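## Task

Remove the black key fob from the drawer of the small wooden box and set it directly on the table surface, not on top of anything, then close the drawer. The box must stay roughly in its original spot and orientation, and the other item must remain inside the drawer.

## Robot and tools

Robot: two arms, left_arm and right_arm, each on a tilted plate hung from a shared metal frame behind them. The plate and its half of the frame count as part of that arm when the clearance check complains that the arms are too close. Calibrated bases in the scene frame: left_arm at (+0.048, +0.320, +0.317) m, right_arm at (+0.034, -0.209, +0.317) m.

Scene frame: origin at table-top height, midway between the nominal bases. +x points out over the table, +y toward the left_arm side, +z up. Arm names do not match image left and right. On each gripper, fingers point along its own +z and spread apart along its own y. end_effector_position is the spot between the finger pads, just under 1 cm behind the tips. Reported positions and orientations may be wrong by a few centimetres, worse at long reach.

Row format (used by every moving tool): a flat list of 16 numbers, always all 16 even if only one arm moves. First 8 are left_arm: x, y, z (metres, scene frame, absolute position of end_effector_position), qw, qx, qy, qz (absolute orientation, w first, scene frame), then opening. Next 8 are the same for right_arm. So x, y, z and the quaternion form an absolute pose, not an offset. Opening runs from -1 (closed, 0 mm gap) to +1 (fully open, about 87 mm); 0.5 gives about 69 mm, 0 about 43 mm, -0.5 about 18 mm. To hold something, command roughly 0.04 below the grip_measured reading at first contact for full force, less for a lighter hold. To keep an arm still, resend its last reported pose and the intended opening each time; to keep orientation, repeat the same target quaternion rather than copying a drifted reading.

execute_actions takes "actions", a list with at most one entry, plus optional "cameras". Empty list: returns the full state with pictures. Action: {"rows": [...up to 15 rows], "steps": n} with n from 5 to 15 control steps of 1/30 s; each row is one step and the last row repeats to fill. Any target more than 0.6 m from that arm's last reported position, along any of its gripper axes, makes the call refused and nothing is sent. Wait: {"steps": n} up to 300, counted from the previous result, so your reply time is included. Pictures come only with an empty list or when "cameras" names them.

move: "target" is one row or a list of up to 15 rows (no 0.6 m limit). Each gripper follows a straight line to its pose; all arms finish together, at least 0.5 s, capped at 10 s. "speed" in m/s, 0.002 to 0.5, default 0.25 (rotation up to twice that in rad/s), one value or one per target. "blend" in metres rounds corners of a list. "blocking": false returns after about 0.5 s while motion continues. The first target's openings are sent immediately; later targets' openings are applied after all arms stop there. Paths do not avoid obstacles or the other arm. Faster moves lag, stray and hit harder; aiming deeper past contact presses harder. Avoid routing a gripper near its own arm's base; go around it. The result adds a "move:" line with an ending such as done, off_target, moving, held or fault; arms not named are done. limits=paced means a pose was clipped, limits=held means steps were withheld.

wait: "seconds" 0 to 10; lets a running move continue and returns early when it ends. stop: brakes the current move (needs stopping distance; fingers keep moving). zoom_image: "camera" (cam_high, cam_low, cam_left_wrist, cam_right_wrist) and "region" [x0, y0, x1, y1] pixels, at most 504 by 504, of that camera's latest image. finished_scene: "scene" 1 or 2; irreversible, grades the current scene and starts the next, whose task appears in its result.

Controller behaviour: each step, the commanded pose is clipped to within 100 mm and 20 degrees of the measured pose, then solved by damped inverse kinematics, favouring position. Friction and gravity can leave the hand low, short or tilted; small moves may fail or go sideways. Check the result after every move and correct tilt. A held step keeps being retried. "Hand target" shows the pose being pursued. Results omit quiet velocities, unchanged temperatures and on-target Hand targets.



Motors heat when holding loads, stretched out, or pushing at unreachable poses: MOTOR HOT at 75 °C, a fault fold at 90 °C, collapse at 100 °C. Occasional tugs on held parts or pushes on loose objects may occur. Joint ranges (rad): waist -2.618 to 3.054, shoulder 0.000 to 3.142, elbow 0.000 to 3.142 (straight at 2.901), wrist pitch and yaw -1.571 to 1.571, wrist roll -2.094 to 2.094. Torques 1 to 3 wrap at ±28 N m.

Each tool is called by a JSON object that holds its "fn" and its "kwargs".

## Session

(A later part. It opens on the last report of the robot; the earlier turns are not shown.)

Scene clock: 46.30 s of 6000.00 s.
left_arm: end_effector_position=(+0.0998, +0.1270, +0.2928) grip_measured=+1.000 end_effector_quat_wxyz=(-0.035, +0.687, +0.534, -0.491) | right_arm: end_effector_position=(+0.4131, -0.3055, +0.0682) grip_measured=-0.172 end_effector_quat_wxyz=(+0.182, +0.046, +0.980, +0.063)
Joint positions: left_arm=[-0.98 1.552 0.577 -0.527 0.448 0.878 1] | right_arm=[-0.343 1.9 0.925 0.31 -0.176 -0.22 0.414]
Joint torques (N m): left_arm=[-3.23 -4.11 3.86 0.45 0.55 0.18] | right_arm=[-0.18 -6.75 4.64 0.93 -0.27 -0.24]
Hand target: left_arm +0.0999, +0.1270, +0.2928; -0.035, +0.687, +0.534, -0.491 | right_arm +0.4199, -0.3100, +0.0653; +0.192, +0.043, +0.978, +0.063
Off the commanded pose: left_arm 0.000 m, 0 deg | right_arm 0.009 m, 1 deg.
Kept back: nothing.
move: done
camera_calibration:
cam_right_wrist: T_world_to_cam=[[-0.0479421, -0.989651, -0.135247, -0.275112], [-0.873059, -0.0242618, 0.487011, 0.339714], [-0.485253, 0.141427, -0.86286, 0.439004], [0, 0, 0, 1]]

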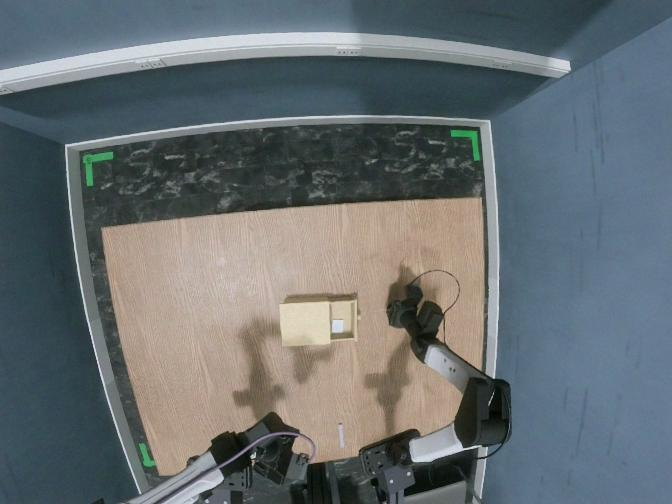

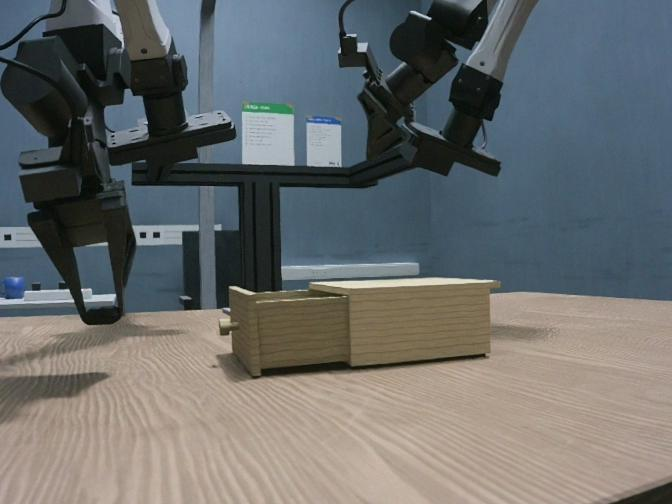

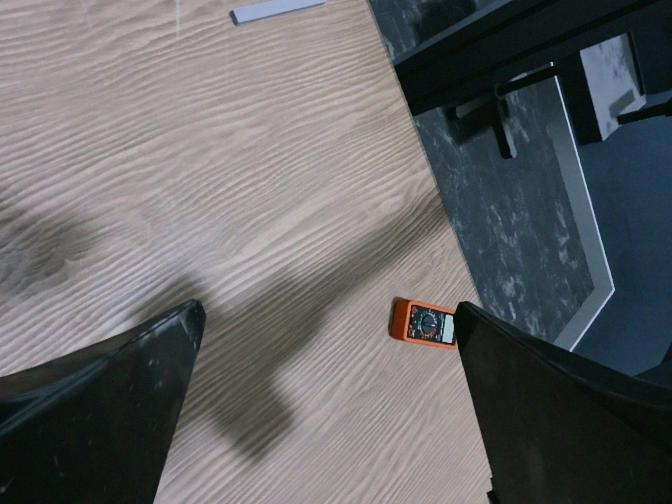

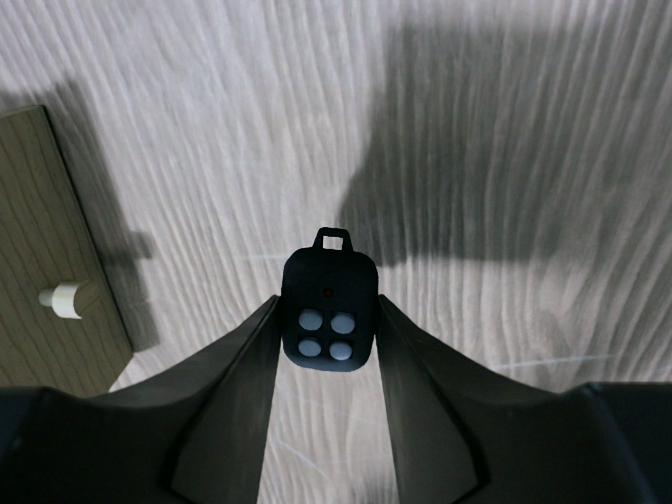

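{"fn": "move", "kwargs": {"target": [0.0998, 0.1270, 0.2928, -0.035, 0.687, 0.534, -0.491, 1, 0.42, -0.31, 0.025, 0.1924, 0.0432, 0.9788, 0.0627, -0.22], "speed": 0.06, "cameras": ["cam_low","cam_right_wrist"]}}

{"fn": "zoom_image", "kwargs": {"camera": "cam_low", "region": [0, 200, 220, 400]}}

Scene clock: 47.60 s of 6000.00 s.
left_arm: end_effector_position=(+0.0998, +0.1270, +0.2928) grip_measured=+1.000 end_effector_quat_wxyz=(-0.035, +0.687, +0.534, -0.491) | right_arm: end_effector_position=(+0.4156, -0.3062, +0.0290) grip_measured=-0.172 end_effector_quat_wxyz=(+0.184, +0.046, +0.980, +0.063)
Joint positions: left_arm=[-0.98 1.552 0.577 -0.527 0.448 0.878 1] | right_arm=[-0.348 2.058 0.998 0.399 -0.18 -0.223 0.414]
Joint torques (N m): left_arm=[-3.17 -4.07 3.79 0.43 0.54 0.19] | right_arm=[-0.06 -7.1 3.77 0.95 -0.29 -0.23]
Hand target: left_arm +0.0999, +0.1270, +0.2928; -0.035, +0.687, +0.534, -0.491 | right_arm +0.4198, -0.3099, +0.0252; +0.192, +0.043, +0.978, +0.063
Off the commanded pose: left_arm 0.000 m, 0 deg | right_arm 0.007 m, 1 deg.
Kept back: nothing.
move: done
camera_calibration:
cam_right_wrist: T_world_to_cam=[[-0.0473777, -0.989813, -0.134257, -0.281235], [-0.874903, -0.0237331, 0.483716, 0.361983], [-0.481975, 0.140379, -0.864866, 0.404827], [0, 0, 0, 1]]
Images, in order: cam_low, cam_right_wrist.

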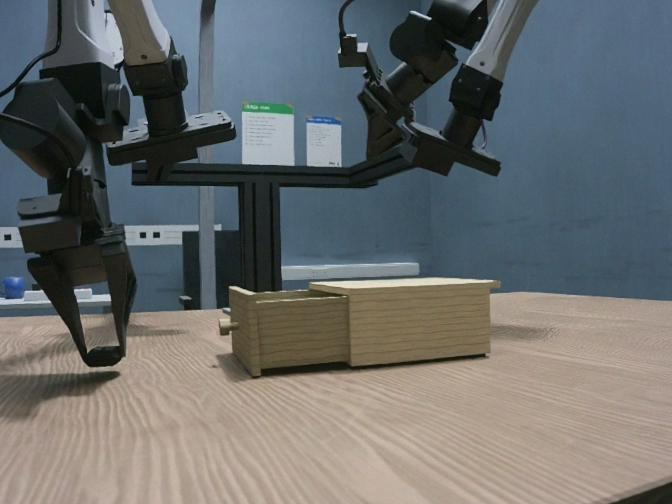

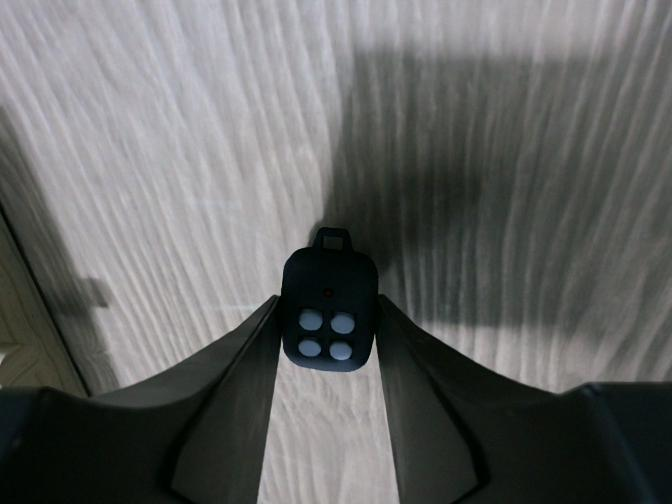

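Scaled by 2.291 from the camera's 672x504 image, which has a finer 960x720 frame.

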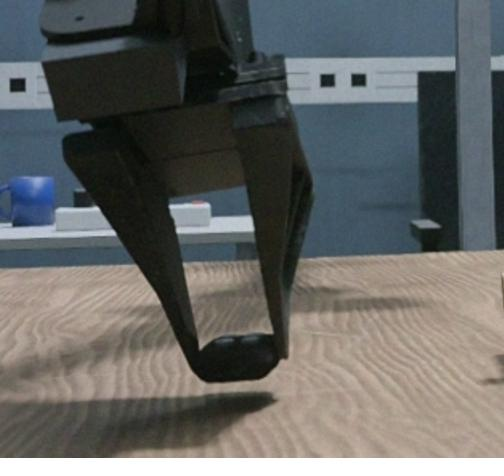

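{"fn": "move", "kwargs": {"target": [0.0998, 0.1270, 0.2928, -0.035, 0.687, 0.534, -0.491, 1, 0.42, -0.31, 0.014, 0.1924, 0.0432, 0.9788, 0.0627, -0.22], "speed": 0.03, "cameras": ["cam_low","cam_right_wrist"]}}

{"fn": "zoom_image", "kwargs": {"camera": "cam_low", "region": [0, 200, 220, 400]}}

Scene clock: 48.53 s of 6000.00 s.
left_arm: end_effector_position=(+0.0998, +0.1270, +0.2928) grip_measured=+1.000 end_effector_quat_wxyz=(-0.035, +0.687, +0.534, -0.491) | right_arm: end_effector_position=(+0.4168, -0.3060, +0.0185) grip_measured=-0.172 end_effector_quat_wxyz=(+0.185, +0.046, +0.980, +0.063)
Joint positions: left_arm=[-0.98 1.552 0.577 -0.527 0.448 0.878 1] | right_arm=[-0.348 2.1 1.022 0.418 -0.181 -0.223 0.414]
Joint torques (N m): left_arm=[-3.19 -4.11 3.78 0.43 0.54 0.19] | right_arm=[-0.13 -7.02 3.38 0.92 -0.29 -0.27]
Hand target: left_arm +0.0999, +0.1270, +0.2928; -0.035, +0.687, +0.534, -0.491 | right_arm +0.4198, -0.3099, +0.0142; +0.192, +0.043, +0.978, +0.063
Off the commanded pose: left_arm 0.000 m, 0 deg | right_arm 0.007 m, 1 deg.
Kept back: nothing.
move: done
camera_calibration:
cam_right_wrist: T_world_to_cam=[[-0.0466279, -0.989834, -0.134371, -0.282706], [-0.875726, -0.0242066, 0.482201, 0.36839], [-0.480552, 0.140156, -0.865694, 0.395642], [0, 0, 0, 1]]
Images, in order: cam_low, cam_right_wrist.

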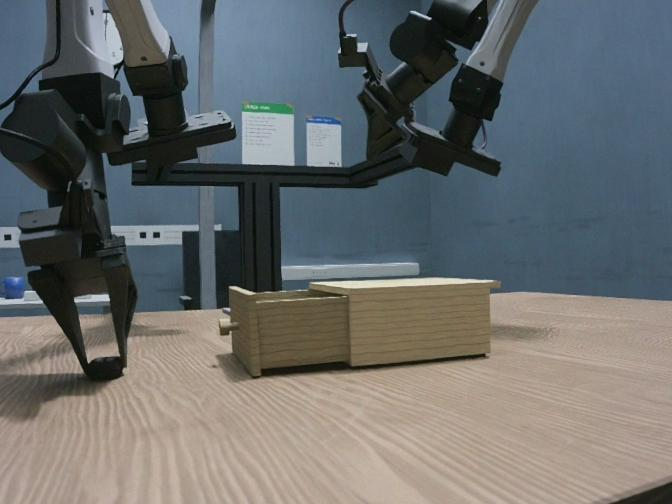

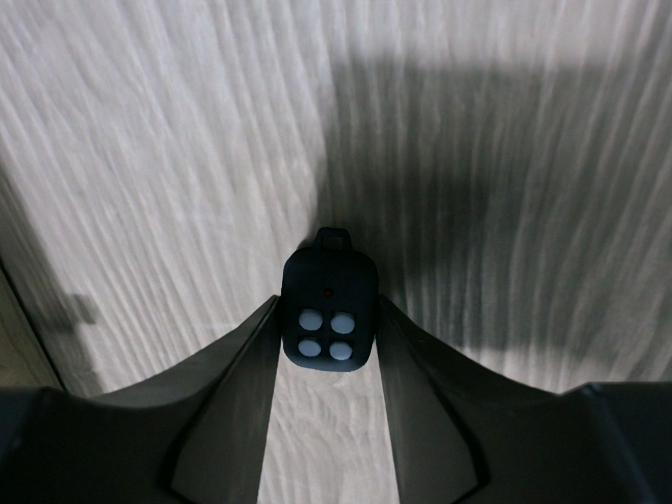

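Scaled by 2.291 from the camera's 672x504 image, which has a finer 960x720 frame.

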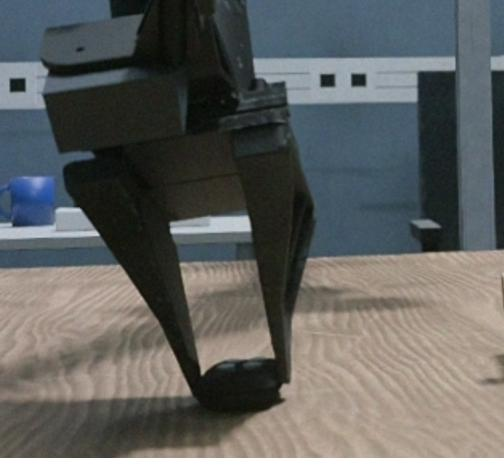

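{"fn": "move", "kwargs": {"target": [0.0998, 0.1270, 0.2928, -0.035, 0.687, 0.534, -0.491, 1, 0.42, -0.31, 0.008, 0.1924, 0.0432, 0.9788, 0.0627, -0.22], "speed": 0.03, "cameras": ["cam_low","cam_right_wrist"]}}

{"fn": "zoom_image", "kwargs": {"camera": "cam_low", "region": [0, 200, 220, 400]}}

Scene clock: 49.47 s of 6000.00 s.
left_arm: end_effector_position=(+0.0998, +0.1270, +0.2928) grip_measured=+1.000 end_effector_quat_wxyz=(-0.035, +0.687, +0.534, -0.491) | right_arm: end_effector_position=(+0.4190, -0.3065, +0.0176) grip_measured=-0.172 end_effector_quat_wxyz=(+0.188, +0.045, +0.979, +0.063)
Joint positions: left_arm=[-0.98 1.552 0.577 -0.527 0.448 0.878 1] | right_arm=[-0.348 2.105 1.028 0.423 -0.182 -0.224 0.414]
Joint torques (N m): left_arm=[-3.22 -4.1 3.82 0.43 0.54 0.19] | right_arm=[-0.18 -5.78 4.08 1.07 -0.29 -0.26]
Hand target: left_arm +0.0999, +0.1270, +0.2928; -0.035, +0.687, +0.534, -0.491 | right_arm +0.4197, -0.3099, +0.0085; +0.192, +0.043, +0.978, +0.063
Off the commanded pose: left_arm 0.000 m, 0 deg | right_arm 0.010 m, 1 deg.
Kept back: nothing.
move: done
camera_calibration:
cam_right_wrist: T_world_to_cam=[[-0.0453698, -0.990008, -0.133516, -0.283852], [-0.878673, -0.0240378, 0.476819, 0.372118], [-0.475264, 0.13895, -0.868802, 0.393499], [0, 0, 0, 1]]
Images, in order: cam_low, cam_right_wrist.

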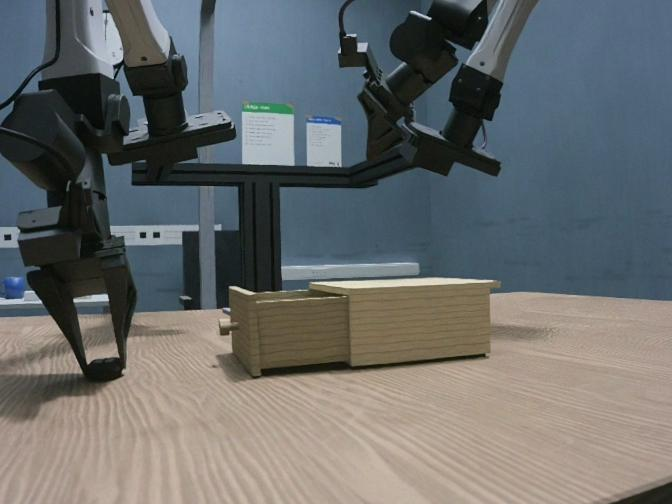

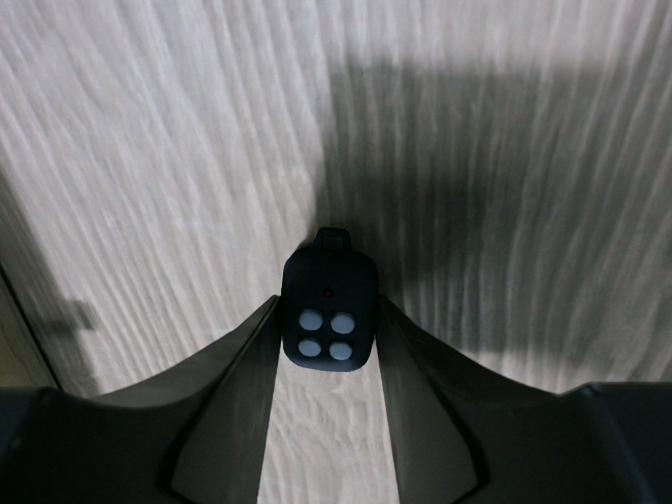

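Scaled by 2.291 from the camera's 672x504 image, which has a finer 960x720 frame.

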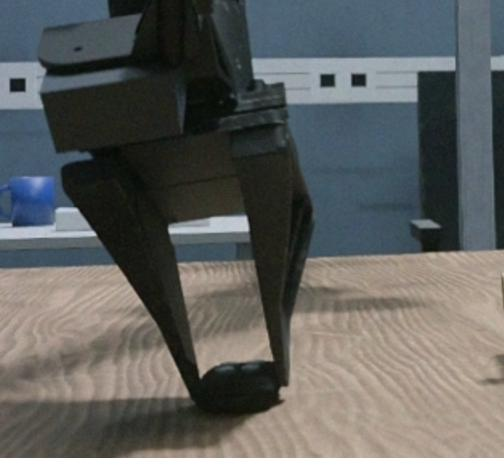

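{"fn": "move", "kwargs": {"target": [[0.0998, 0.1270, 0.2928, -0.035, 0.687, 0.534, -0.491, 1, 0.42, -0.31, 0.012, 0.1924, 0.0432, 0.9788, 0.0627, -0.08],[0.0998, 0.1270, 0.2928, -0.035, 0.687, 0.534, -0.491, 1, 0.42, -0.31, 0.012, 0.1924, 0.0432, 0.9788, 0.0627, 0.15],[0.0998, 0.1270, 0.2928, -0.035, 0.687, 0.534, -0.491, 1, 0.41, -0.322, 0.09, 0.1924, 0.0432, 0.9788, 0.0627, 0.15]], "speed": [0.03, 0.03, 0.08]}}

{"fn": "zoom_image", "kwargs": {"camera": "cam_low", "region": [0, 200, 220, 400]}}

{"fn": "zoom_image", "kwargs": {"camera": "cam_high", "region": [260, 270, 420, 370]}}

Scene clock: 53.10 s of 6000.00 s.
left_arm: end_effector_position=(+0.0998, +0.1270, +0.2928) grip_measured=+1.000 end_effector_quat_wxyz=(-0.035, +0.687, +0.534, -0.491) | right_arm: end_effector_position=(+0.4046, -0.3173, +0.0783) grip_measured=+0.150 end_effector_quat_wxyz=(+0.181, +0.047, +0.980, +0.064)
Joint positions: left_arm=[-0.98 1.552 0.577 -0.527 0.448 0.878 1] | right_arm=[-0.383 1.854 0.898 0.283 -0.209 -0.244 0.575]
Joint torques (N m): left_arm=[-3.21 -4.08 3.81 0.44 0.54 0.19] | right_arm=[-0.34 -11.19 2.3 0.68 -0.26 -0.25]
Hand target: left_arm +0.0999, +0.1270, +0.2928; -0.035, +0.687, +0.534, -0.491 | right_arm +0.4100, -0.3218, +0.0895; +0.192, +0.043, +0.978, +0.063
Off the commanded pose: left_arm 0.000 m, 0 deg | right_arm 0.014 m, 1 deg.
Kept back: nothing.
move: off_target (right_arm)
camera_calibration:
cam_right_wrist: T_world_to_cam=[[-0.0488976, -0.989258, -0.137758, -0.28509], [-0.871961, -0.0249865, 0.488938, 0.326288], [-0.487128, 0.144027, -0.861372, 0.446693], [0, 0, 0, 1]]

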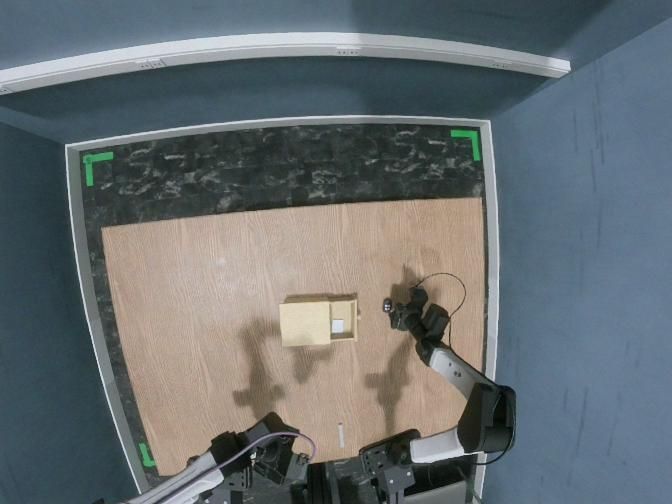

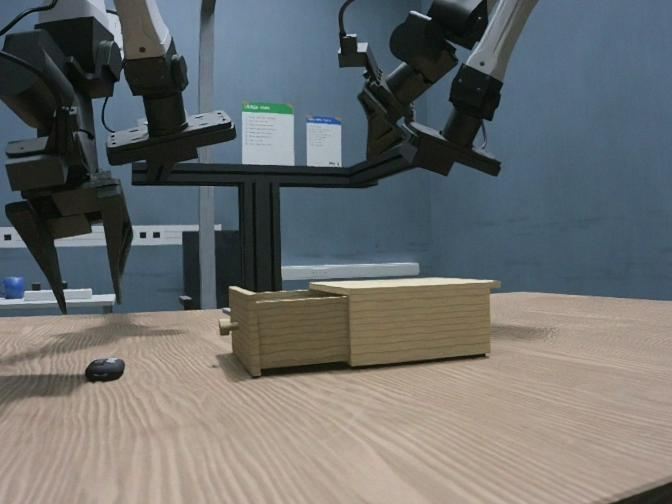

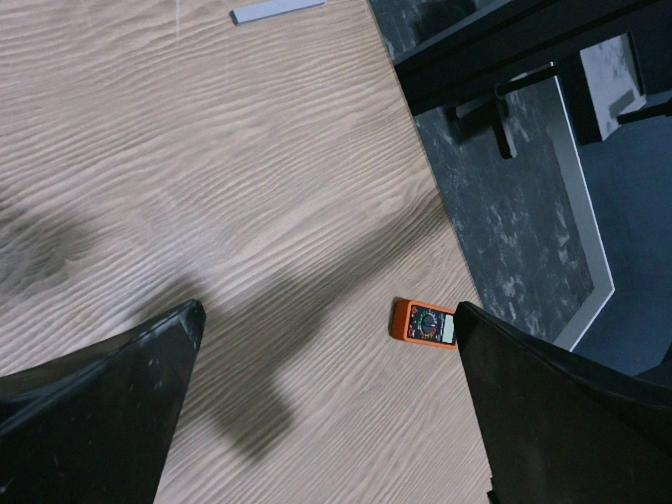

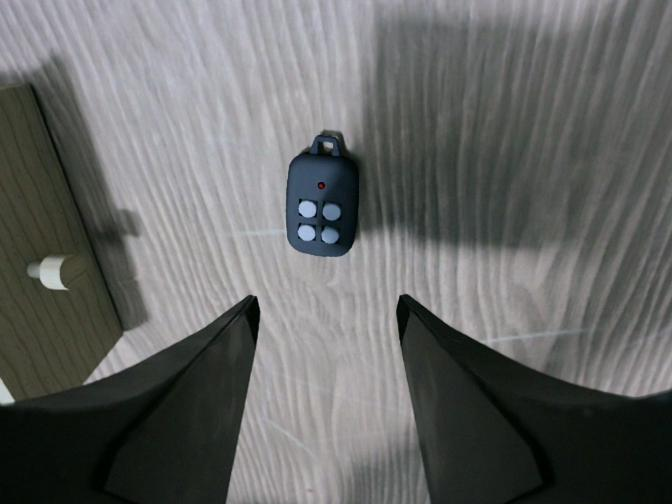

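Scaled by 2.291 from the camera's 672x504 image, which has a finer 960x720 frame.

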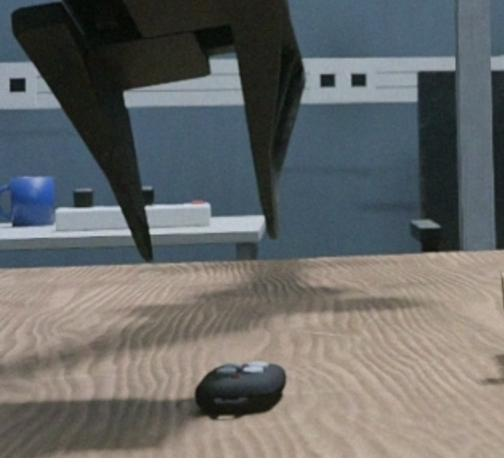

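Scaled by 3.150 from the camera's 672x504 image, which has a finer 960x720 frame.

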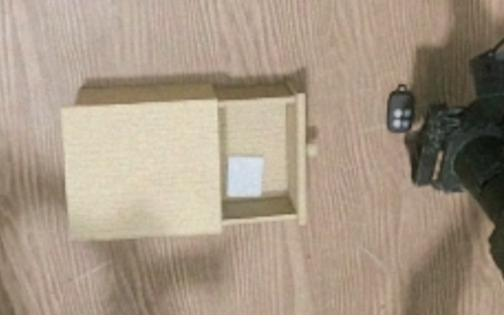

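{"fn": "move", "kwargs": {"target": [[0.0998, 0.1270, 0.2928, -0.035, 0.687, 0.534, -0.491, 1, 0.400, -0.23, 0.11, 0.1931, 0.0578, 0.9699, 0.1393, -0.95],[0.0998, 0.1270, 0.2928, -0.035, 0.687, 0.534, -0.491, 1, 0.400, -0.212, 0.024, 0.1931, 0.0578, 0.9699, 0.1393, -0.95]], "speed": [0.15, 0.1], "blend": 0.02}}

{"fn": "zoom_image", "kwargs": {"camera": "cam_low", "region": [150, 200, 370, 400]}}

Scene clock: 56.50 s of 6000.00 s.
left_arm: end_effector_position=(+0.0998, +0.1270, +0.2928) grip_measured=+1.000 end_effector_quat_wxyz=(-0.035, +0.687, +0.534, -0.491) | right_arm: end_effector_position=(+0.3954, -0.2148, +0.0273) grip_measured=-0.950 end_effector_quat_wxyz=(+0.187, +0.057, +0.970, +0.141)
Joint positions: left_arm=[-0.98 1.552 0.577 -0.527 0.448 0.878 1] | right_arm=[-0.198 2.098 0.861 0.574 -0.212 -0.082 0.025]
Joint torques (N m): left_arm=[-3.23 -4.01 3.84 0.43 0.55 0.2] | right_arm=[2.71 -6.3 2.48 0.94 -0.11 -0.08]
Hand target: left_arm +0.0999, +0.1270, +0.2928; -0.035, +0.687, +0.534, -0.491 | right_arm +0.3997, -0.2119, +0.0242; +0.193, +0.058, +0.970, +0.140
Off the commanded pose: left_arm 0.000 m, 0 deg | right_arm 0.006 m, 1 deg.
Kept back: nothing.
move: done
camera_calibration:
cam_right_wrist: T_world_to_cam=[[-0.0376327, -0.956542, -0.289155, -0.184462], [-0.882253, -0.10408, 0.459127, 0.333609], [-0.469269, 0.272386, -0.839995, 0.403476], [0, 0, 0, 1]]

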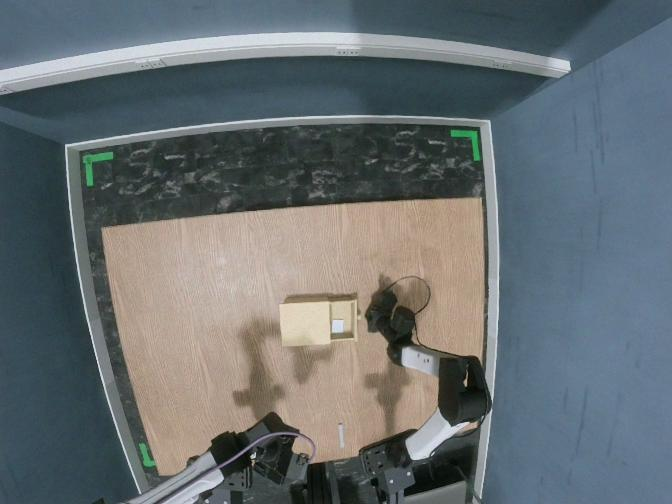

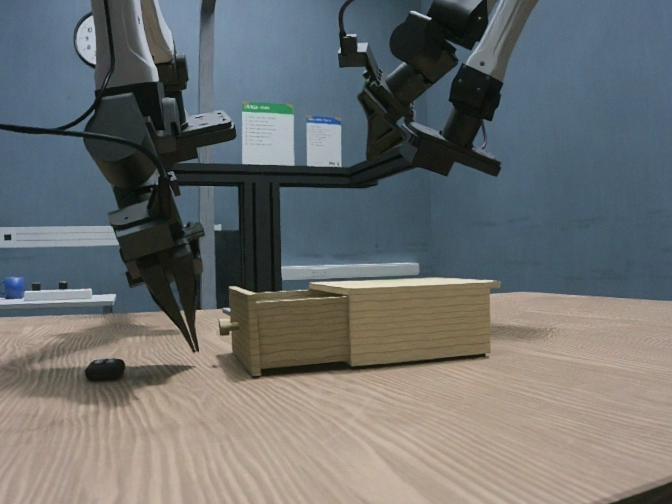

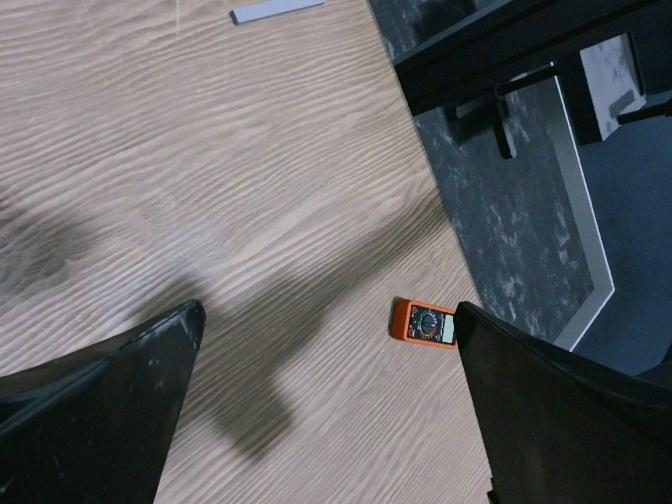

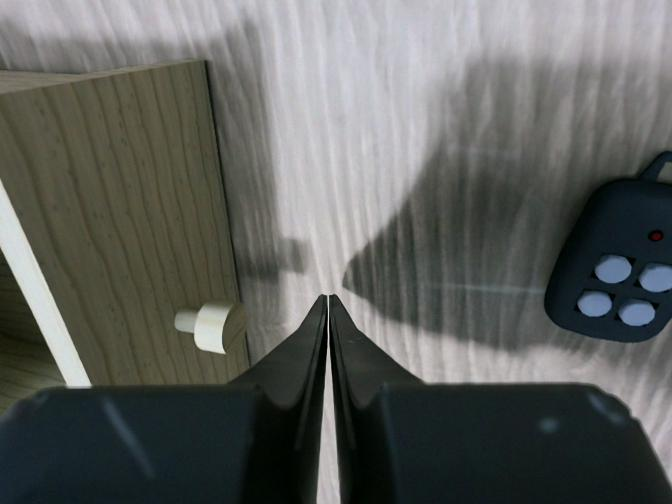

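Scaled by 2.291 from the camera's 672x504 image, which has a finer 960x720 frame.

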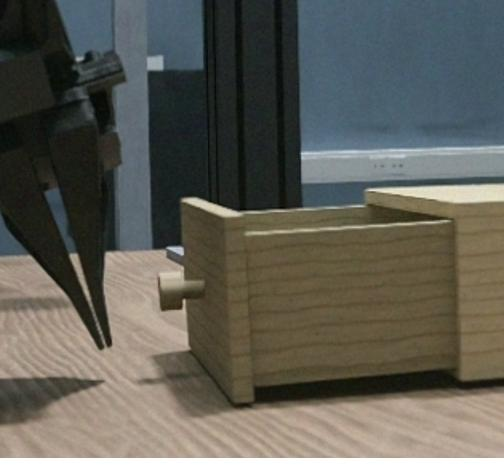

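{"fn": "move", "kwargs": {"target": [0.0998, 0.1270, 0.2928, -0.035, 0.687, 0.534, -0.491, 1, 0.402, -0.165, 0.024, 0.1931, 0.0578, 0.9699, 0.1393, -0.95], "speed": 0.05}}

{"fn": "zoom_image", "kwargs": {"camera": "cam_low", "region": [150, 200, 370, 400]}}

Scene clock: 58.03 s of 6000.00 s.
left_arm: end_effector_position=(+0.0998, +0.1270, +0.2928) grip_measured=+1.000 end_effector_quat_wxyz=(-0.035, +0.687, +0.534, -0.491) | right_arm: end_effector_position=(+0.4006, -0.1899, +0.0245) grip_measured=-0.950 end_effector_quat_wxyz=(+0.190, +0.061, +0.974, +0.104)
Joint positions: left_arm=[-0.98 1.552 0.577 -0.527 0.448 0.878 1] | right_arm=[-0.09 2.124 0.861 0.623 -0.052 -0.022 0.025]
Joint torques (N m): left_arm=[-3.23 -4.03 3.78 0.43 0.53 0.19] | right_arm=[5.42 -6.02 1.8 1.01 -0.61 0.11]
Hand target: left_arm +0.0999, +0.1270, +0.2928; -0.035, +0.687, +0.534, -0.491 | right_arm +0.4011, -0.1656, +0.0250; +0.192, +0.058, +0.970, +0.139
Off the commanded pose: left_arm 0.000 m, 0 deg | right_arm 0.025 m, 4 deg.
Kept back: nothing.
move: off_target (right_arm)
camera_calibration:
cam_right_wrist: T_world_to_cam=[[-0.0593727, -0.97372, -0.219875, -0.157553], [-0.883578, -0.0512317, 0.465473, 0.35251], [-0.464504, 0.221913, -0.857316, 0.385711], [0, 0, 0, 1]]

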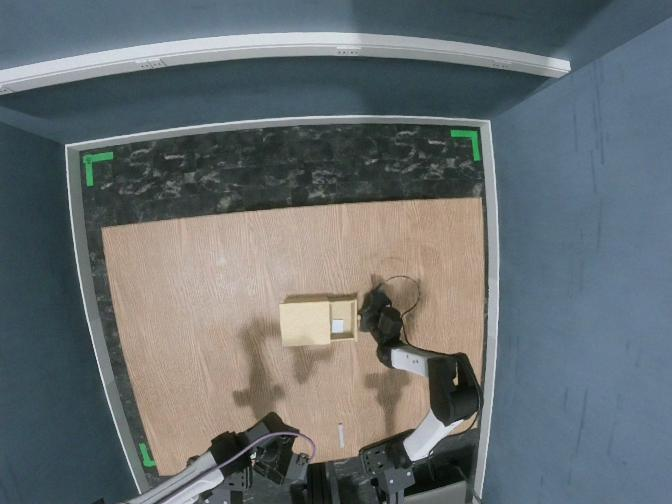

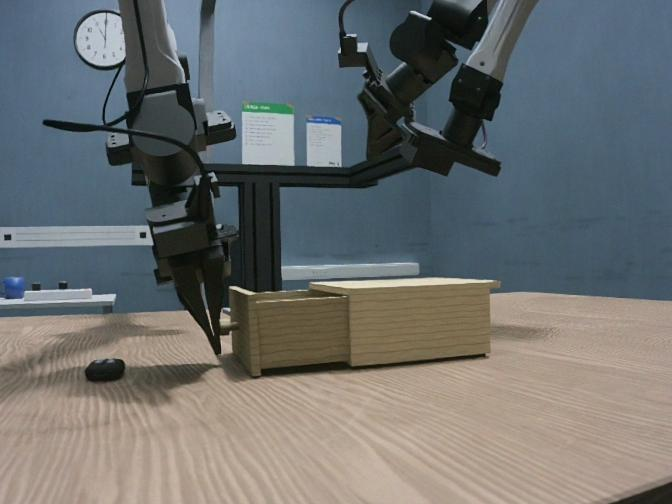

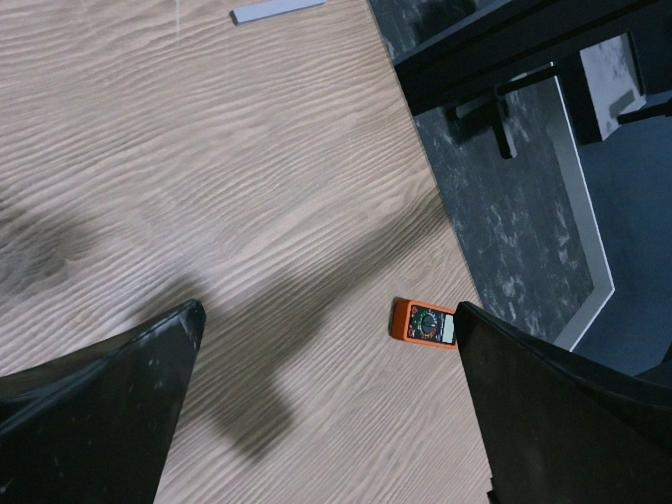

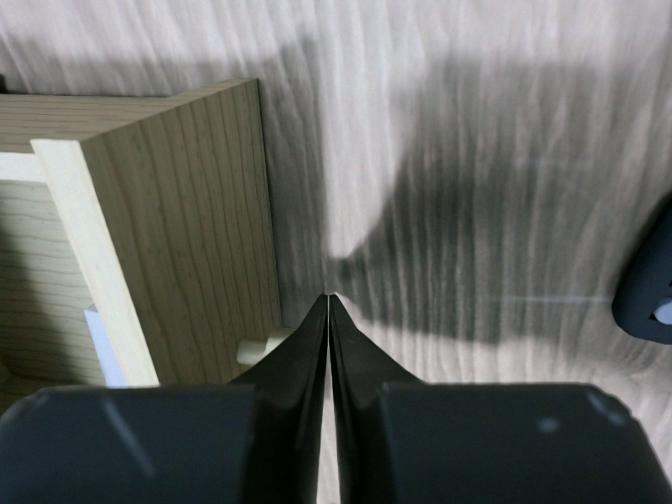

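Scaled by 2.291 from the camera's 672x504 image, which has a finer 960x720 frame.

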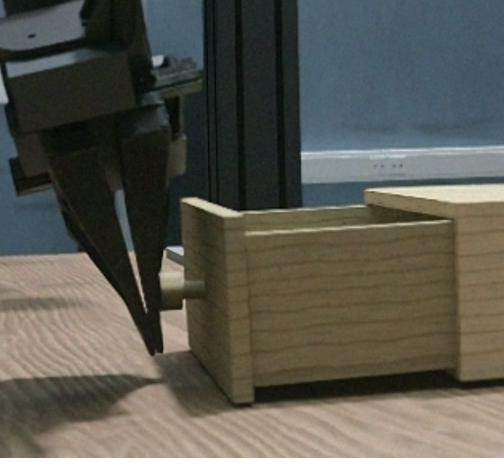

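{"fn": "move", "kwargs": {"target": [0.0998, 0.1270, 0.2928, -0.035, 0.687, 0.534, -0.491, 1, 0.403, -0.145, 0.024, 0.1931, 0.0578, 0.9699, 0.1393, -0.95], "speed": 0.04, "cameras": ["cam_low","cam_right_wrist"]}}

{"fn": "zoom_image", "kwargs": {"camera": "cam_low", "region": [150, 200, 370, 400]}}

Scene clock: 59.07 s of 6000.00 s.
left_arm: end_effector_position=(+0.0998, +0.1270, +0.2928) grip_measured=+1.000 end_effector_quat_wxyz=(-0.035, +0.687, +0.534, -0.491) | right_arm: end_effector_position=(+0.4017, -0.1709, +0.0242) grip_measured=-0.950 end_effector_quat_wxyz=(+0.191, +0.062, +0.974, +0.103)
Joint positions: left_arm=[-0.98 1.552 0.577 -0.527 0.448 0.878 1] | right_arm=[-0.035 2.142 0.866 0.639 -0.006 0.012 0.025]
Joint torques (N m): left_arm=[-3.22 -4.05 3.84 0.43 0.53 0.18] | right_arm=[5.89 -6.04 2.1 1.03 -0.6 0.14]
Hand target: left_arm +0.0999, +0.1270, +0.2928; -0.035, +0.687, +0.534, -0.491 | right_arm +0.4020, -0.1457, +0.0250; +0.192, +0.058, +0.970, +0.139
Off the commanded pose: left_arm 0.000 m, 0 deg | right_arm 0.026 m, 4 deg.
Kept back: nothing.
move: off_target (right_arm)
camera_calibration:
cam_right_wrist: T_world_to_cam=[[-0.0610115, -0.97413, -0.217597, -0.138438], [-0.884196, -0.0484019, 0.464602, 0.355302], [-0.463115, 0.220744, -0.858369, 0.380991], [0, 0, 0, 1]]
Images, in order: cam_low, cam_right_wrist.

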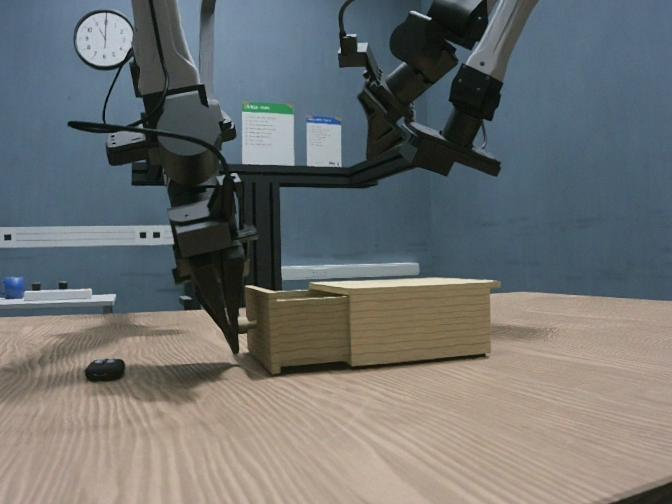

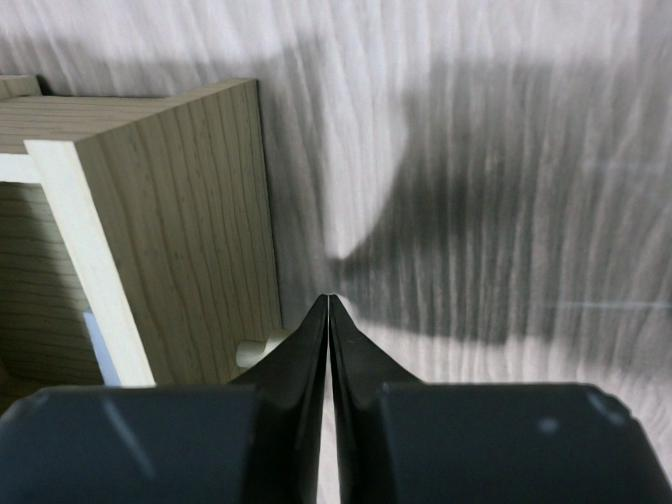

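Scaled by 2.291 from the camera's 672x504 image, which has a finer 960x720 frame.

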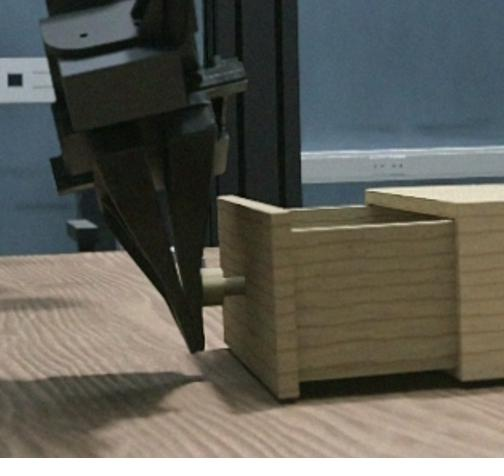

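{"fn": "move", "kwargs": {"target": [0.0998, 0.1270, 0.2928, -0.035, 0.687, 0.534, -0.491, 1, 0.406, -0.095, 0.025, 0.1931, 0.0578, 0.9699, 0.1393, -0.95], "speed": 0.04, "cameras": ["cam_low","cam_right_wrist"]}}

{"fn": "zoom_image", "kwargs": {"camera": "cam_low", "region": [150, 200, 520, 400]}}

Scene clock: 60.90 s of 6000.00 s.
left_arm: end_effector_position=(+0.0998, +0.1270, +0.2928) grip_measured=+1.000 end_effector_quat_wxyz=(-0.035, +0.687, +0.534, -0.491) | right_arm: end_effector_position=(+0.4033, -0.1181, +0.0239) grip_measured=-0.950 end_effector_quat_wxyz=(+0.188, +0.060, +0.974, +0.107)
Joint positions: left_arm=[-0.98 1.552 0.577 -0.527 0.448 0.878 1] | right_arm=[0.104 2.196 0.908 0.641 0.097 0.095 0.025]
Joint torques (N m): left_arm=[-3.23 -4.05 3.84 0.43 0.53 0.19] | right_arm=[6.54 -6.17 2.52 1.07 -0.51 0.09]
Hand target: left_arm +0.0999, +0.1270, +0.2928; -0.035, +0.687, +0.534, -0.491 | right_arm +0.4053, -0.0956, +0.0259; +0.192, +0.058, +0.970, +0.139
Off the commanded pose: left_arm 0.000 m, 0 deg | right_arm 0.023 m, 4 deg.
Kept back: nothing.
move: off_target (right_arm)
camera_calibration:
cam_right_wrist: T_world_to_cam=[[-0.0570213, -0.972536, -0.22566, -0.0882358], [-0.881473, -0.0570877, 0.46877, 0.357223], [-0.468778, 0.225643, -0.854009, 0.372607], [0, 0, 0, 1]]
Images, in order: cam_low, cam_right_wrist.

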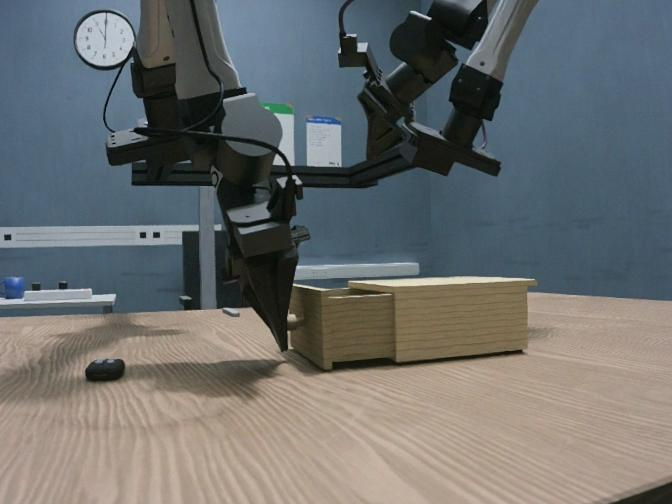

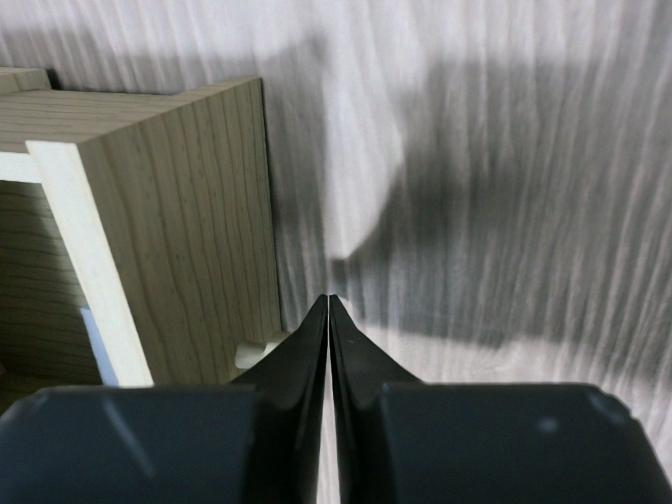

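Scaled by 1.362 from the camera's 672x504 image, which has a finer 960x720 frame.

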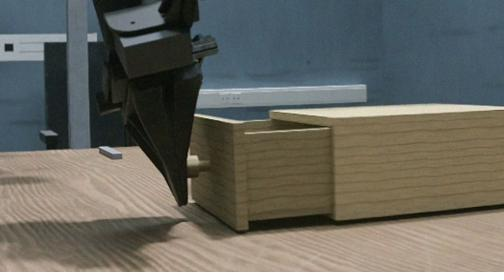

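{"fn": "move", "kwargs": {"target": [0.0998, 0.1270, 0.2928, -0.035, 0.687, 0.534, -0.491, 1, 0.4033, -0.135, 0.026, 0.1931, 0.0578, 0.9699, 0.1393, -0.95], "speed": 0.05}}

{"fn": "zoom_image", "kwargs": {"camera": "cam_high", "region": [240, 260, 420, 380]}}

{"fn": "zoom_image", "kwargs": {"camera": "cam_low", "region": [240, 220, 560, 400]}}

Scene clock: 62.40 s of 6000.00 s.
left_arm: end_effector_position=(+0.0998, +0.1270, +0.2928) grip_measured=+1.000 end_effector_quat_wxyz=(-0.035, +0.687, +0.534, -0.491) | right_arm: end_effector_position=(+0.3932, -0.1312, +0.0191) grip_measured=-0.950 end_effector_quat_wxyz=(+0.177, +0.060, +0.973, +0.136)
Joint positions: left_arm=[-0.98 1.552 0.577 -0.527 0.448 0.878 1] | right_arm=[0.036 2.196 0.885 0.645 -0.014 0.067 0.025]
Joint torques (N m): left_arm=[-3.26 -4.05 3.86 0.44 0.55 0.19] | right_arm=[2.37 -9.55 0.5 0.93 -0.3 -0.3]
Hand target: left_arm +0.0999, +0.1270, +0.2928; -0.035, +0.687, +0.534, -0.491 | right_arm +0.4033, -0.1350, +0.0259; +0.193, +0.058, +0.970, +0.139
Off the commanded pose: left_arm 0.000 m, 0 deg | right_arm 0.013 m, 2 deg.
Kept back: nothing.
move: off_target (right_arm)
camera_calibration:
cam_right_wrist: T_world_to_cam=[[-0.0489008, -0.95875, -0.280014, -0.102981], [-0.871928, -0.0957685, 0.480177, 0.340758], [-0.487186, 0.267633, -0.831278, 0.379046], [0, 0, 0, 1]]

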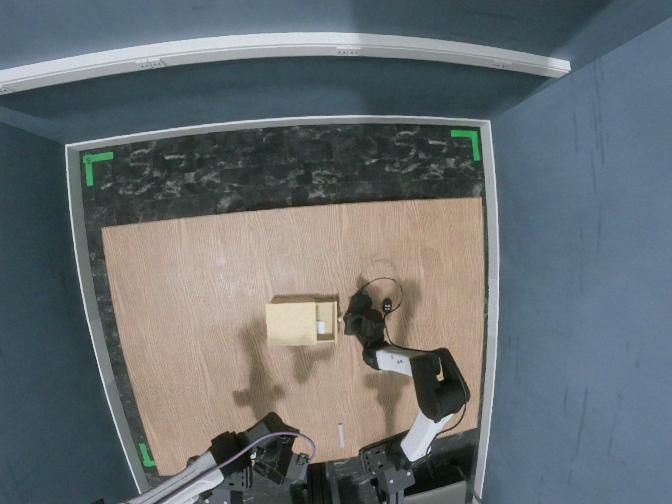

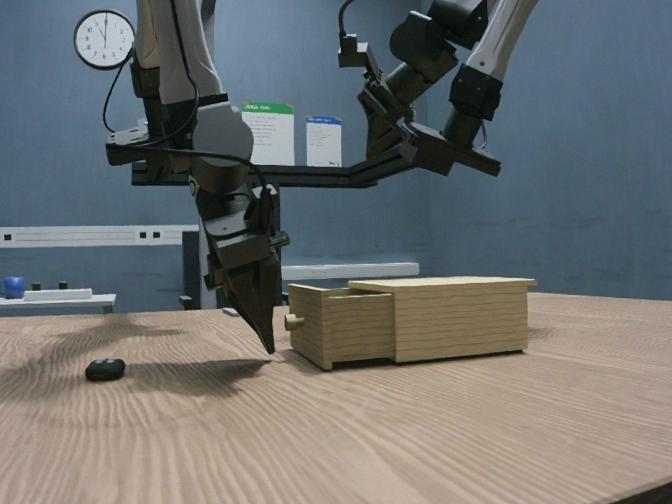

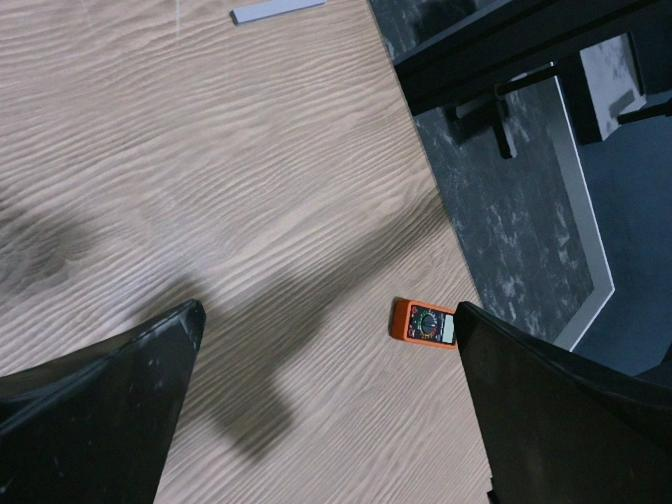

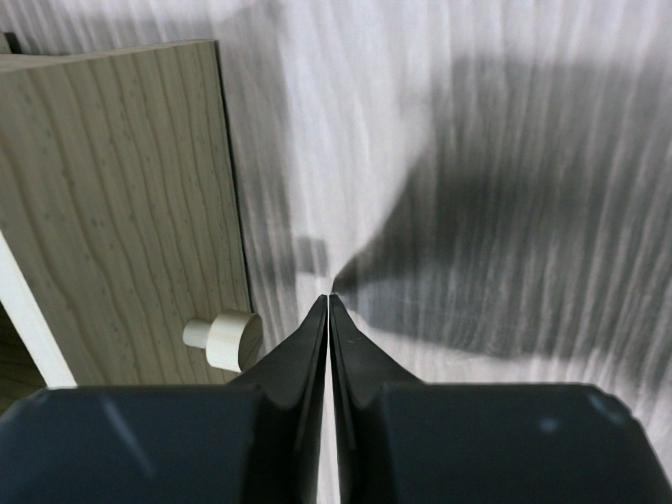

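Scaled by 2.800 from the camera's 672x504 image, which has a finer 960x720 frame.

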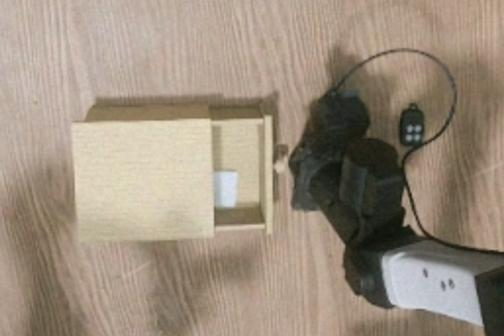

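Scaled by 1.575 from the camera's 672x504 image, which has a finer 960x720 frame.

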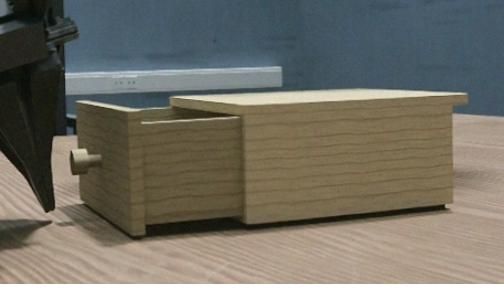

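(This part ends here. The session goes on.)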